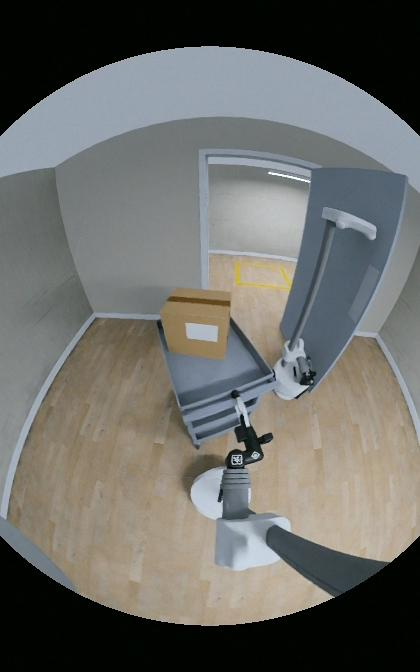

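>>> {"fn": "move", "kwargs": {"blocking": false, "cameras": [], "r2": {"base":{"translate_m":-0.5},"pace":"slow"}}}

>>> {"fn": "wait", "kwargs": {"seconds": 8, "cameras": ["r2_head_camera","r2_head_left_camera"]}}

Scene clock: 436.43 s.
move: r2 moving
r1: as last shown
r1.base_tilt: forward=-1.6 right=+1.3
r1.lidar_m: 4.89 2.54 0.25 - 0.25 0.25 0.57 1.29 1.37 0.58 0.59 0.64
r1.servo_current: wrist_yaw_rad=46(65) wrist_pitch_rad=33(52) wrist_roll_rad=39(65) gripper_m=39(46)
r1.contact_limits: strafe_m 1
r1.wrist_depth_mm: 136 138 - 549 293 198 - / 112 138 - 549 296 199 - / 116 139 259 564 298 191 - / 137 156 - 564 300 191 - / 1983 - - 809 300 192 158 / 1182 1182 194 820 191 192 - / 842 759 750 143 279 174 -
r2.base_odometry: x=-0.957 y=-2.287 heading=-2.041
r2.turned_by_wheels: +0.000
r2.turned_by_imu: +0.000
r2.base_tilt: forward=-0.7 right=+0.1
r2.lidar_m: 0.36 0.34 2.22 2.17 2.31 3.32 3.95 3.42 2.65 2.57 1.27 0.48
r2.base_status: translate_m moving
r2.joint_positions: lift_m=+0.688 arm_m=+0.000 wrist_yaw_rad=+0.250 wrist_pitch_rad=+0.005 wrist_roll_rad=+1.569 gripper_m=-0.019
r2.joint_status: not commanded
r2.measured_speeds: translate_m=-0.048 strafe_m=+0.000 rotate_rad=+0.003 lift_m=+0.000 arm_m=+0.000 wrist_yaw_rad=+0.000 wrist_pitch_rad=+0.000 wrist_roll_rad=+0.000
r2.motor_effort: lift_m=+21(21) arm_m=+4(4) wheel_0=-7(9) wheel_1=-7(8) wheel_2=+10(10)
r2.servo_current: wrist_yaw_rad=52(52) wrist_pitch_rad=46(52) wrist_roll_rad=52(59) gripper_m=78(91)
r2.hand_pose: x=+0.4719 y=-0.0133 z=+0.8645 quat_wxyz=(+0.702, +0.701, +0.090, +0.087) (m; r2's base frame)
r2.wrist_depth_mm: - - - 193 259 287 286 / - - - 190 251 1661 1138 / 1756 - - 185 245 831 - / - 492 530 180 241 820 - / - 466 473 177 236 820 - / - 504 187 173 180 - - / - - 539 - 227 - -
pictures: none
No camera images: "cameras" was empty.

Scene clock: 442.23 s.
earlier move: r2 done
r1.base_odometry: x=-1.636 y=+1.342 heading=+2.931
r1.turned_by_wheels: +0.000
r1.turned_by_imu: +0.000
r1.base_tilt: forward=-1.6 right=+1.3
r1.lidar_m: 4.89 2.58 0.25 - 0.25 0.25 0.56 1.27 1.39 2.78 0.61 0.68
r1.base_status: not commanded
r1.joint_positions: lift_m=+0.127 arm_m=+0.000 wrist_yaw_rad=+3.092 wrist_pitch_rad=+0.002 wrist_roll_rad=+0.000 gripper_m=+0.056
r1.joint_status: not commanded
r1.measured_speeds: all 0
r1.motor_effort: lift_m=+20(20) arm_m=+4(4) wheel_0=-16(17) wheel_1=+36(37) wheel_2=-1(1)
r1.servo_current: wrist_yaw_rad=52(72) wrist_pitch_rad=46(52) wrist_roll_rad=46(65) gripper_m=39(52)
r1.contact_limits: strafe_m 1
r1.hand_pose: x=-0.1128 y=+0.1017 z=+0.3046 quat_wxyz=(+0.025, -0.001, +0.000, +1.000) (m; r1's base frame)
r1.wrist_depth_mm: 136 138 - 549 293 199 - / 112 138 - 554 296 199 - / 116 139 259 559 298 191 - / 136 156 - 564 301 192 - / 1921 - - 820 301 193 158 / 1182 1205 195 831 192 192 - / 854 759 759 143 281 174 -
r2.base_odometry: x=-0.736 y=-1.852 heading=-2.041
r2.turned_by_wheels: +0.000
r2.turned_by_imu: +0.000
r2.base_tilt: forward=-0.7 right=+0.1
r2.lidar_m: 0.42 0.43 2.29 2.21 2.33 3.42 3.41 3.40 2.62 2.54 2.70 0.43
r2.base_status: done
r2.joint_positions: lift_m=+0.688 arm_m=+0.000 wrist_yaw_rad=+0.250 wrist_pitch_rad=+0.005 wrist_roll_rad=+1.569 gripper_m=-0.019
r2.joint_status: not commanded
r2.measured_speeds: all 0
r2.motor_effort: lift_m=+21(21) arm_m=+4(4) wheel_0=-4(12) wheel_1=-6(9) wheel_2=+6(12)
r2.servo_current: wrist_yaw_rad=39(65) wrist_pitch_rad=39(52) wrist_roll_rad=52(59) gripper_m=78(91)
r2.hand_pose: x=+0.4719 y=-0.0133 z=+0.8645 quat_wxyz=(+0.702, +0.701, +0.090, +0.087) (m; r2's base frame)
r2.wrist_depth_mm: - - - 144 201 1499 - / - - 535 148 206 - - / - 455 449 153 213 809 - / - - 484 160 222 831 - / - - 569 167 229 - - / - - 187 172 181 - - / - - - - 246 1708 496
wait: 5.80 of 8 s (r2 has come to rest)
pictures: r2_head_camera, r2_head_left_camera
Images, in order (width x height): r2_head_camera 420x560, r2_head_left_camera 420x672.

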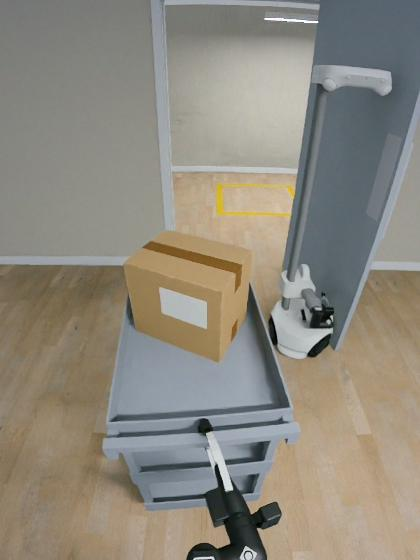

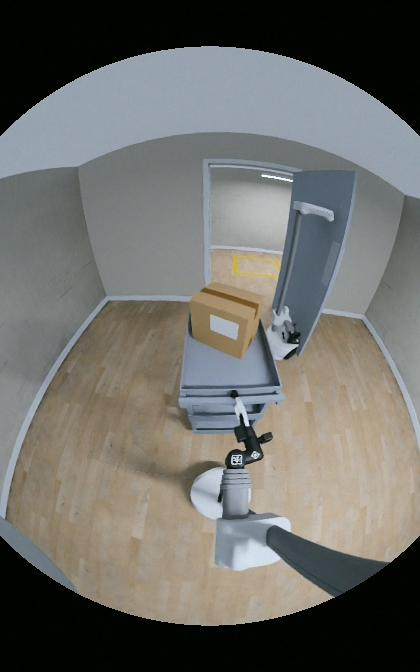

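>>> {"fn": "move", "kwargs": {"blocking": false, "cameras": [], "r2": {"base":{"translate_m":-0.4,"strafe_m":-0.07},"pace":"slow"}}}

>>> {"fn": "wait", "kwargs": {"seconds": 8, "cameras": ["r2_head_camera"]}}

>>> {"fn": "move", "kwargs": {"blocking": false, "cameras": [], "r2": {"base":{"strafe_m":0.075},"pace":"slow"}}}

>>> {"fn": "wait", "kwargs": {"seconds": 3, "cameras": ["r2_head_camera","r2_head_left_camera","r2_wrist_camera"]}}

Scene clock: 451.73 s.
move: r2 moving
r1: as last shown
r1.lidar_m: 4.88 2.57 0.25 - 0.25 0.26 0.57 1.28 1.38 2.79 0.63 0.68
r1.motor_effort: lift_m=+20(20) arm_m=+4(4) wheel_0=-16(17) wheel_1=+37(37) wheel_2=-1(1)
r1.servo_current: wrist_yaw_rad=39(65) wrist_pitch_rad=39(52) wrist_roll_rad=33(59) gripper_m=39(46)
r1.contact_limits: strafe_m 1
r1.wrist_depth_mm: 136 138 - 549 293 198 - / 112 139 - 554 296 199 - / 116 139 259 549 297 191 - / 136 156 - 564 298 191 - / - - - 820 301 193 159 / 1205 1182 194 820 191 192 - / 842 759 750 143 279 174 -
r2.base_odometry: x=-0.733 y=-1.840 heading=-2.041
r2.turned_by_wheels: +0.000
r2.turned_by_imu: +0.001
r2.base_tilt: forward=-0.6 right=+0.1
r2.lidar_m: 0.41 0.43 2.27 2.21 2.36 3.39 3.40 3.39 2.60 2.54 2.70 0.44
r2.base_status: translate_m moving; strafe_m moving
r2.joint_positions: lift_m=+0.688 arm_m=+0.000 wrist_yaw_rad=+0.250 wrist_pitch_rad=+0.005 wrist_roll_rad=+1.569 gripper_m=-0.019
r2.joint_status: not commanded
r2.measured_speeds: translate_m=-0.050 strafe_m=-0.009 rotate_rad=-0.001 lift_m=+0.000 arm_m=+0.000 wrist_yaw_rad=+0.000 wrist_pitch_rad=+0.000 wrist_roll_rad=+0.000
r2.motor_effort: lift_m=+21(21) arm_m=+4(4) wheel_0=-10(10) wheel_1=-7(10) wheel_2=+13(13)
r2.servo_current: wrist_yaw_rad=39(46) wrist_pitch_rad=46(52) wrist_roll_rad=46(52) gripper_m=78(85)
r2.hand_pose: x=+0.4719 y=-0.0133 z=+0.8645 quat_wxyz=(+0.702, +0.701, +0.090, +0.087) (m; r2's base frame)
r2.wrist_depth_mm: - - - 143 199 1430 - / - - 530 148 205 - - / - 469 445 152 213 809 - / - - 488 160 222 820 - / - - 574 166 229 - - / - - 187 172 180 - - / - - - - 245 1661 488
pictures: none
No camera images: "cameras" was empty.

Scene clock: 456.57 s.
earlier move: r2 done
r1.base_odometry: x=-1.636 y=+1.342 heading=+2.931
r1.turned_by_wheels: +0.000
r1.turned_by_imu: +0.000
r1.base_tilt: forward=-1.6 right=+1.3
r1.lidar_m: 1.88 2.58 0.25 - 0.25 0.26 0.56 1.26 1.42 2.80 3.00 0.87
r1.base_status: not commanded
r1.joint_positions: lift_m=+0.127 arm_m=+0.000 wrist_yaw_rad=+3.092 wrist_pitch_rad=+0.002 wrist_roll_rad=+0.000 gripper_m=+0.056
r1.joint_status: not commanded
r1.measured_speeds: all 0
r1.motor_effort: lift_m=+20(20) arm_m=+4(4) wheel_0=-16(17) wheel_1=+37(37) wheel_2=-1(1)
r1.servo_current: wrist_yaw_rad=52(78) wrist_pitch_rad=39(52) wrist_roll_rad=39(65) gripper_m=46(52)
r1.contact_limits: strafe_m 1
r1.hand_pose: x=-0.1128 y=+0.1017 z=+0.3046 quat_wxyz=(+0.025, -0.001, +0.000, +1.000) (m; r1's base frame)
r1.wrist_depth_mm: 136 138 - 544 291 198 - / 112 139 - 549 297 199 - / 116 139 259 554 298 191 - / 137 156 - 564 298 191 - / 1983 - - 820 300 192 158 / 1182 1205 194 831 191 192 - / 842 741 750 143 279 174 -
r2.base_odometry: x=-0.618 y=-1.464 heading=-2.041
r2.turned_by_wheels: +0.000
r2.turned_by_imu: +0.001
r2.base_tilt: forward=-0.6 right=+0.1
r2.lidar_m: 0.43 0.45 2.35 2.30 2.46 3.04 2.98 3.17 2.51 2.44 2.59 0.42
r2.base_status: done
r2.joint_positions: lift_m=+0.688 arm_m=+0.000 wrist_yaw_rad=+0.251 wrist_pitch_rad=+0.005 wrist_roll_rad=+1.569 gripper_m=-0.019
r2.joint_status: not commanded
r2.measured_speeds: all 0
r2.motor_effort: lift_m=+21(21) arm_m=+4(4) wheel_0=-1(10) wheel_1=-4(10) wheel_2=+7(14)
r2.servo_current: wrist_yaw_rad=46(59) wrist_pitch_rad=46(52) wrist_roll_rad=39(65) gripper_m=78(91)
r2.hand_pose: x=+0.4720 y=-0.0131 z=+0.8645 quat_wxyz=(+0.702, +0.701, +0.090, +0.087) (m; r2's base frame)
r2.wrist_depth_mm: - - 488 121 176 - - / - 436 424 127 185 - - / - 459 445 135 196 - - / - - 539 144 211 - - / - - - 156 225 - - / - - 186 171 180 1576 504 / - - - - - 1708 462
wait: 4.83 of 8 s (r2 has come to rest)
pictures: r2_head_camera
Images, in order (width x height): r2_head_camera 420x560.

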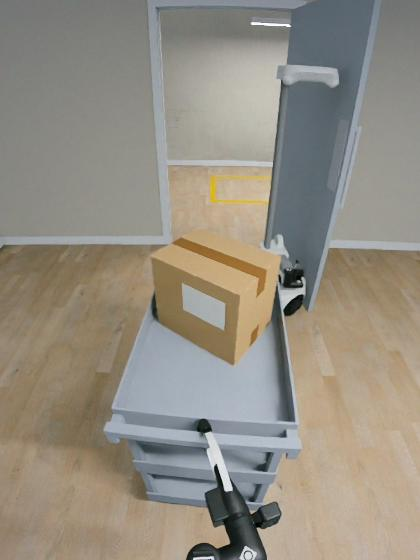

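Scene clock: 457.07 s.
move: r2 moving
r1: as last shown
r1.lidar_m: 1.89 2.57 0.25 - 0.25 0.25 0.56 1.26 1.39 2.78 2.96 0.89
r1.servo_current: wrist_yaw_rad=52(72) wrist_pitch_rad=39(52) wrist_roll_rad=46(65) gripper_m=46(46)
r1.contact_limits: strafe_m 1
r1.wrist_depth_mm: 136 138 - 549 291 198 - / 112 139 - 554 296 200 - / 116 139 259 564 297 191 - / 136 156 - 564 298 192 - / - - - 820 300 191 158 / 1182 1205 193 842 191 192 - / 842 768 750 143 281 174 -
r2.base_odometry: x=-0.605 y=-1.470 heading=-2.041
r2.turned_by_wheels: +0.000
r2.turned_by_imu: +0.000
r2.base_tilt: forward=-0.7 right=+0.1
r2.lidar_m: 0.42 0.45 2.37 2.30 2.39 3.04 3.00 3.17 2.54 2.46 2.62 0.40
r2.base_status: strafe_m moving
r2.joint_positions: lift_m=+0.688 arm_m=+0.000 wrist_yaw_rad=+0.249 wrist_pitch_rad=+0.005 wrist_roll_rad=+1.569 gripper_m=-0.019
r2.joint_status: not commanded
r2.measured_speeds: translate_m=+0.000 strafe_m=+0.057 rotate_rad=-0.002 lift_m=+0.000 arm_m=+0.000 wrist_yaw_rad=-0.025 wrist_pitch_rad=+0.000 wrist_roll_rad=+0.000
r2.motor_effort: lift_m=+21(21) arm_m=+4(4) wheel_0=-11(12) wheel_1=+6(9) wheel_2=+0(6)
r2.servo_current: wrist_yaw_rad=46(52) wrist_pitch_rad=46(46) wrist_roll_rad=46(59) gripper_m=78(85)
r2.hand_pose: x=+0.4719 y=-0.0138 z=+0.8645 quat_wxyz=(+0.703, +0.701, +0.089, +0.086) (m; r2's base frame)
r2.wrist_depth_mm: - - 504 124 178 - - / - 442 430 129 187 - - / - 459 442 137 198 - - / - - 535 146 214 - - / - - - 158 226 - - / - - 187 171 180 1576 504 / - - - - 258 1661 466
pictures: none
No camera images: "cameras" was empty.

Scene clock: 458.47 s.
earlier move: r2 done
r1.base_odometry: x=-1.636 y=+1.342 heading=+2.931
r1.turned_by_wheels: +0.000
r1.turned_by_imu: +0.000
r1.base_tilt: forward=-1.6 right=+1.3
r1.lidar_m: 4.91 2.61 0.25 - 0.25 0.25 0.54 1.27 1.39 2.80 2.97 0.93
r1.base_status: not commanded
r1.joint_positions: lift_m=+0.127 arm_m=+0.000 wrist_yaw_rad=+3.092 wrist_pitch_rad=+0.002 wrist_roll_rad=+0.000 gripper_m=+0.056
r1.joint_status: not commanded
r1.measured_speeds: all 0
r1.motor_effort: lift_m=+20(20) arm_m=+4(4) wheel_0=-16(17) wheel_1=+37(37) wheel_2=-1(1)
r1.servo_current: wrist_yaw_rad=26(72) wrist_pitch_rad=33(52) wrist_roll_rad=46(65) gripper_m=46(46)
r1.contact_limits: strafe_m 1
r1.hand_pose: x=-0.1128 y=+0.1017 z=+0.3046 quat_wxyz=(+0.025, -0.001, +0.000, +1.000) (m; r1's base frame)
r1.wrist_depth_mm: 137 138 - 549 293 198 - / 112 139 - 554 297 199 - / 116 139 259 559 300 191 - / 137 157 - 569 300 192 - / 1921 - - 820 301 192 159 / 1205 1205 193 831 191 193 - / 842 759 750 143 281 173 -
r2.base_odometry: x=-0.551 y=-1.498 heading=-2.041
r2.turned_by_wheels: +0.000
r2.turned_by_imu: +0.000
r2.base_tilt: forward=-0.6 right=+0.1
r2.lidar_m: 0.43 0.46 2.29 2.21 2.35 3.06 3.00 3.17 2.58 2.52 2.68 0.37
r2.base_status: done
r2.joint_positions: lift_m=+0.688 arm_m=+0.000 wrist_yaw_rad=+0.245 wrist_pitch_rad=+0.005 wrist_roll_rad=+1.569 gripper_m=-0.019
r2.joint_status: not commanded
r2.measured_speeds: all 0
r2.motor_effort: lift_m=+21(21) arm_m=+4(4) wheel_0=-5(14) wheel_1=+3(9) wheel_2=+0(6)
r2.servo_current: wrist_yaw_rad=52(59) wrist_pitch_rad=46(52) wrist_roll_rad=46(59) gripper_m=85(91)
r2.hand_pose: x=+0.4719 y=-0.0148 z=+0.8645 quat_wxyz=(+0.703, +0.701, +0.088, +0.085) (m; r2's base frame)
r2.wrist_depth_mm: - 436 436 110 165 - - / - 402 399 120 177 - - / - 500 466 127 190 - - / - - 585 137 206 - - / - - - 152 224 1863 - / - - 187 167 179 1576 500 / - - - - - 1708 1182
wait: 1.40 of 3 s (r2 has come to rest)
pictures: r2_head_camera, r2_head_left_camera, r2_wrist_camera
Images, in order (width x height): r2_head_camera 420x560, r2_head_left_camera 420x672, r2_wrist_camera 616x392.

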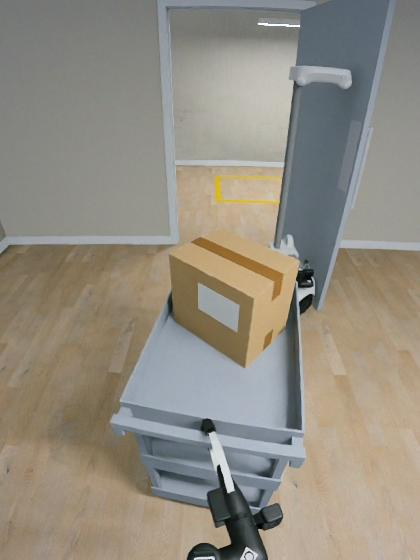

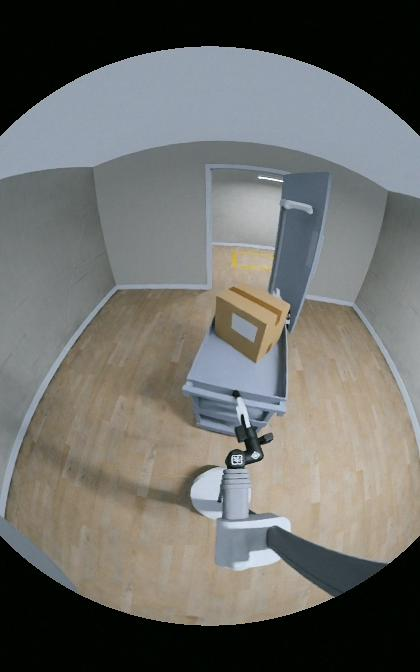

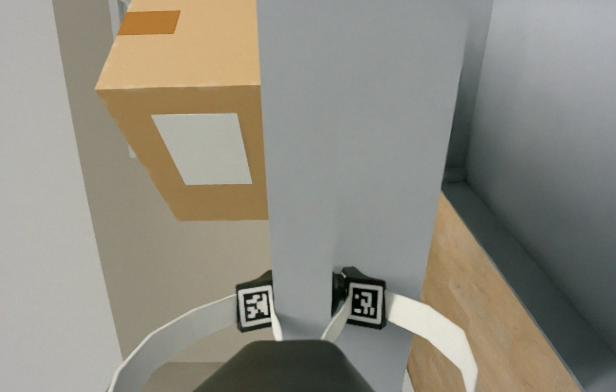

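>>> {"fn": "move", "kwargs": {"blocking": false, "cameras": [], "r2": {"base":{"strafe_m":-0.21},"pace":"slow"}}}

>>> {"fn": "wait", "kwargs": {"seconds": 4, "cameras": ["r2_head_camera"]}}

>>> {"fn": "move", "kwargs": {"blocking": false, "cameras": [], "r2": {"base":{"translate_m":0.35,"strafe_m":0.08},"pace":"slow"}}}

>>> {"fn": "wait", "kwargs": {"seconds": 5, "cameras": ["r2_head_camera"]}}

Scene clock: 470.60 s.
move: r2 moving
r1: as last shown
r1.lidar_m: 1.99 2.54 0.25 - 0.25 0.25 0.57 1.27 1.38 2.80 2.98 0.90
r1.motor_effort: lift_m=+20(20) arm_m=+4(4) wheel_0=-16(17) wheel_1=+36(37) wheel_2=-1(1)
r1.servo_current: wrist_yaw_rad=33(65) wrist_pitch_rad=39(46) wrist_roll_rad=33(59) gripper_m=33(46)
r1.contact_limits: strafe_m 1
r1.wrist_depth_mm: 136 138 - 549 293 198 - / 112 139 - 554 297 200 - / 116 139 258 564 297 191 - / 136 156 - 574 298 192 - / 1983 - - 820 300 192 158 / 1205 1205 193 831 191 192 - / 842 759 750 143 279 173 -
r2.base_odometry: x=-0.564 y=-1.491 heading=-2.041
r2.turned_by_wheels: +0.000
r2.turned_by_imu: +0.001
r2.base_tilt: forward=-0.7 right=+0.1
r2.lidar_m: 0.43 0.45 2.32 2.25 2.34 3.07 2.99 3.16 2.56 2.50 2.66 0.38
r2.base_status: strafe_m moving
r2.joint_positions: lift_m=+0.688 arm_m=+0.000 wrist_yaw_rad=+0.249 wrist_pitch_rad=+0.005 wrist_roll_rad=+1.569 gripper_m=-0.019
r2.joint_status: not commanded
r2.measured_speeds: translate_m=+0.000 strafe_m=-0.055 rotate_rad=+0.001 lift_m=+0.000 arm_m=+0.000 wrist_yaw_rad=+0.021 wrist_pitch_rad=+0.000 wrist_roll_rad=+0.000
r2.motor_effort: lift_m=+21(21) arm_m=+4(4) wheel_0=+7(10) wheel_1=-6(9) wheel_2=+0(1)
r2.servo_current: wrist_yaw_rad=52(59) wrist_pitch_rad=46(52) wrist_roll_rad=52(52) gripper_m=78(85)
r2.hand_pose: x=+0.4719 y=-0.0136 z=+0.8645 quat_wxyz=(+0.703, +0.701, +0.090, +0.086) (m; r2's base frame)
r2.wrist_depth_mm: - 433 430 106 163 - - / - 399 402 117 175 - - / - 504 466 124 189 - - / - - 591 135 204 - - / - - - 147 224 1808 - / - - 186 166 179 1576 496 / - - - - - 1708 1182
pictures: none
No camera images: "cameras" was empty.

Scene clock: 473.37 s.
earlier move: r2 done
r1.base_odometry: x=-1.636 y=+1.342 heading=+2.931
r1.turned_by_wheels: +0.000
r1.turned_by_imu: +0.000
r1.base_tilt: forward=-1.6 right=+1.3
r1.lidar_m: 1.16 2.55 0.25 - 0.25 0.26 0.56 1.27 1.38 2.79 2.98 0.83
r1.base_status: not commanded
r1.joint_positions: lift_m=+0.127 arm_m=+0.000 wrist_yaw_rad=+3.092 wrist_pitch_rad=+0.002 wrist_roll_rad=+0.000 gripper_m=+0.056
r1.joint_status: not commanded
r1.measured_speeds: all 0
r1.motor_effort: lift_m=+20(20) arm_m=+4(4) wheel_0=-16(17) wheel_1=+36(37) wheel_2=-1(1)
r1.servo_current: wrist_yaw_rad=59(72) wrist_pitch_rad=39(52) wrist_roll_rad=52(65) gripper_m=39(52)
r1.contact_limits: strafe_m 1
r1.hand_pose: x=-0.1128 y=+0.1017 z=+0.3046 quat_wxyz=(+0.025, -0.001, +0.000, +1.000) (m; r1's base frame)
r1.wrist_depth_mm: 136 138 - 544 291 198 - / 112 139 - 559 296 200 - / 116 139 259 564 298 190 - / 136 157 - 569 301 192 - / 1983 - - 820 300 192 159 / 1182 1182 193 809 191 192 - / 842 759 750 143 279 173 -
r2.base_odometry: x=-0.738 y=-1.403 heading=-2.041
r2.turned_by_wheels: +0.000
r2.turned_by_imu: +0.001
r2.base_tilt: forward=-0.7 right=+0.1
r2.lidar_m: 0.39 0.39 2.51 2.43 2.59 3.08 3.02 3.11 2.37 2.31 2.47 0.44
r2.base_status: done
r2.joint_positions: lift_m=+0.688 arm_m=+0.000 wrist_yaw_rad=+0.253 wrist_pitch_rad=+0.005 wrist_roll_rad=+1.569 gripper_m=-0.019
r2.joint_status: not commanded
r2.measured_speeds: all 0
r2.motor_effort: lift_m=+21(21) arm_m=+4(4) wheel_0=+6(13) wheel_1=-3(10) wheel_2=+0(2)
r2.servo_current: wrist_yaw_rad=46(59) wrist_pitch_rad=46(52) wrist_roll_rad=46(59) gripper_m=78(85)
r2.hand_pose: x=+0.4720 y=-0.0125 z=+0.8645 quat_wxyz=(+0.702, +0.701, +0.091, +0.087) (m; r2's base frame)
r2.wrist_depth_mm: - - - 149 206 1336 564 / - - 585 153 212 - - / - 504 459 157 217 798 - / - 500 473 163 223 831 - / - - 544 168 229 - - / - - 186 171 179 - - / - - - - 242 1661 496
wait: 2.77 of 4 s (r2 has come to rest)
pictures: r2_head_camera
Images, in order (width x height): r2_head_camera 420x560.

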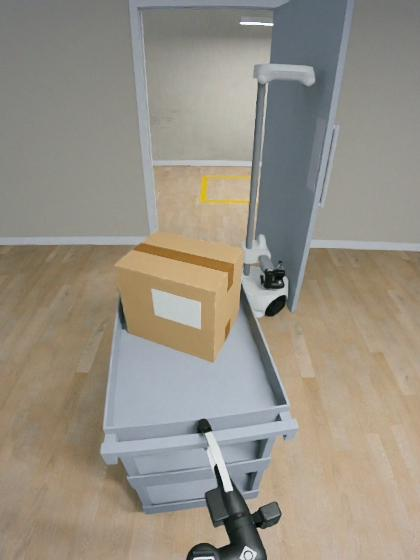

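Scene clock: 473.87 s.
move: r2 moving
r1: as last shown
r1.lidar_m: 1.15 2.59 0.25 - 0.25 0.25 0.54 1.26 1.37 2.79 2.99 0.83
r1.servo_current: wrist_yaw_rad=46(59) wrist_pitch_rad=46(46) wrist_roll_rad=52(72) gripper_m=39(46)
r1.contact_limits: strafe_m 1
r1.wrist_depth_mm: 136 138 - 549 291 198 - / 112 139 - 549 296 199 - / 116 139 259 564 297 190 - / 136 156 - 569 300 192 - / 1983 - - 820 301 191 159 / 1205 1205 194 820 191 192 - / 854 759 750 143 281 173 -
r2.base_odometry: x=-0.741 y=-1.415 heading=-2.041
r2.turned_by_wheels: +0.000
r2.turned_by_imu: +0.000
r2.base_tilt: forward=-0.7 right=+0.1
r2.lidar_m: 0.40 0.41 2.48 2.43 2.58 3.08 2.98 3.12 2.37 2.32 2.45 0.43
r2.base_status: translate_m moving; strafe_m moving
r2.joint_positions: lift_m=+0.688 arm_m=+0.000 wrist_yaw_rad=+0.252 wrist_pitch_rad=+0.005 wrist_roll_rad=+1.569 gripper_m=-0.019
r2.joint_status: not commanded
r2.measured_speeds: translate_m=+0.050 strafe_m=+0.011 rotate_rad=-0.001 lift_m=+0.000 arm_m=+0.000 wrist_yaw_rad=-0.011 wrist_pitch_rad=+0.000 wrist_roll_rad=+0.000
r2.motor_effort: lift_m=+21(21) arm_m=+4(4) wheel_0=+6(11) wheel_1=+7(8) wheel_2=-12(13)
r2.servo_current: wrist_yaw_rad=52(52) wrist_pitch_rad=52(52) wrist_roll_rad=39(59) gripper_m=85(85)
r2.hand_pose: x=+0.4720 y=-0.0127 z=+0.8645 quat_wxyz=(+0.702, +0.701, +0.091, +0.087) (m; r2's base frame)
r2.wrist_depth_mm: - - - 151 208 1366 1160 / - - 597 156 213 750 - / - 517 473 159 217 809 - / - 492 469 163 223 831 - / - - 539 168 229 - - / - - 185 171 178 - - / - - - - 241 1708 500
pictures: none
No camera images: "cameras" was empty.

Scene clock: 478.20 s.
earlier move: r2 done
r1.base_odometry: x=-1.636 y=+1.342 heading=+2.931
r1.turned_by_wheels: +0.000
r1.turned_by_imu: +0.000
r1.base_tilt: forward=-1.6 right=+1.3
r1.lidar_m: 1.55 2.57 0.25 - 0.25 0.27 0.54 1.26 1.37 2.78 0.65 0.57
r1.base_status: not commanded
r1.joint_positions: lift_m=+0.127 arm_m=+0.000 wrist_yaw_rad=+3.092 wrist_pitch_rad=+0.002 wrist_roll_rad=+0.000 gripper_m=+0.056
r1.joint_status: not commanded
r1.measured_speeds: all 0
r1.motor_effort: lift_m=+20(20) arm_m=+4(4) wheel_0=-16(17) wheel_1=+36(37) wheel_2=-1(1)
r1.servo_current: wrist_yaw_rad=59(72) wrist_pitch_rad=39(52) wrist_roll_rad=52(72) gripper_m=46(52)
r1.contact_limits: strafe_m 1
r1.hand_pose: x=-0.1128 y=+0.1017 z=+0.3046 quat_wxyz=(+0.025, -0.001, +0.000, +1.000) (m; r1's base frame)
r1.wrist_depth_mm: 136 138 - 549 293 198 - / 112 139 - 549 297 200 - / 116 139 258 559 298 191 - / 136 156 - 569 297 191 - / 1921 - - 820 301 193 159 / 1205 1205 195 831 191 192 - / 854 768 759 143 278 173 -
r2.base_odometry: x=-0.825 y=-1.751 heading=-2.041
r2.turned_by_wheels: +0.000
r2.turned_by_imu: +0.000
r2.base_tilt: forward=-0.7 right=+0.1
r2.lidar_m: 0.38 0.40 2.38 2.33 2.46 3.40 3.35 3.26 2.46 2.39 2.55 0.45
r2.base_status: done
r2.joint_positions: lift_m=+0.688 arm_m=+0.000 wrist_yaw_rad=+0.248 wrist_pitch_rad=+0.005 wrist_roll_rad=+1.569 gripper_m=-0.019
r2.joint_status: not commanded
r2.measured_speeds: all 0
r2.motor_effort: lift_m=+21(21) arm_m=+3(4) wheel_0=+3(11) wheel_1=+4(10) wheel_2=-7(14)
r2.servo_current: wrist_yaw_rad=39(59) wrist_pitch_rad=46(52) wrist_roll_rad=46(59) gripper_m=72(91)
r2.hand_pose: x=+0.4719 y=-0.0140 z=+0.8645 quat_wxyz=(+0.703, +0.701, +0.089, +0.086) (m; r2's base frame)
r2.wrist_depth_mm: - - - 159 218 1537 1138 / - - - 162 221 798 - / - - 500 164 224 820 - / - 484 462 167 227 820 - / - - 521 169 231 842 - / - - 187 172 180 - - / - - - - 237 1708 -
wait: 4.33 of 5 s (r2 has come to rest)
pictures: r2_head_camera
Images, in order (width x height): r2_head_camera 420x560.

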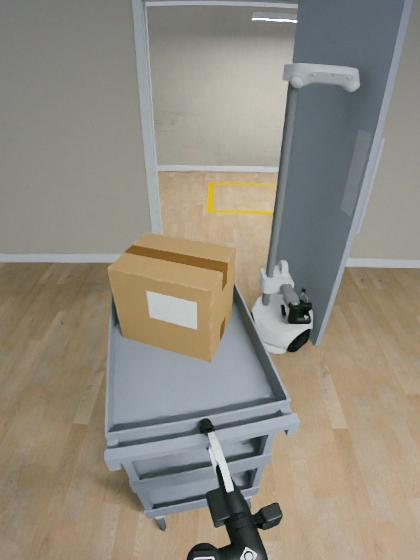

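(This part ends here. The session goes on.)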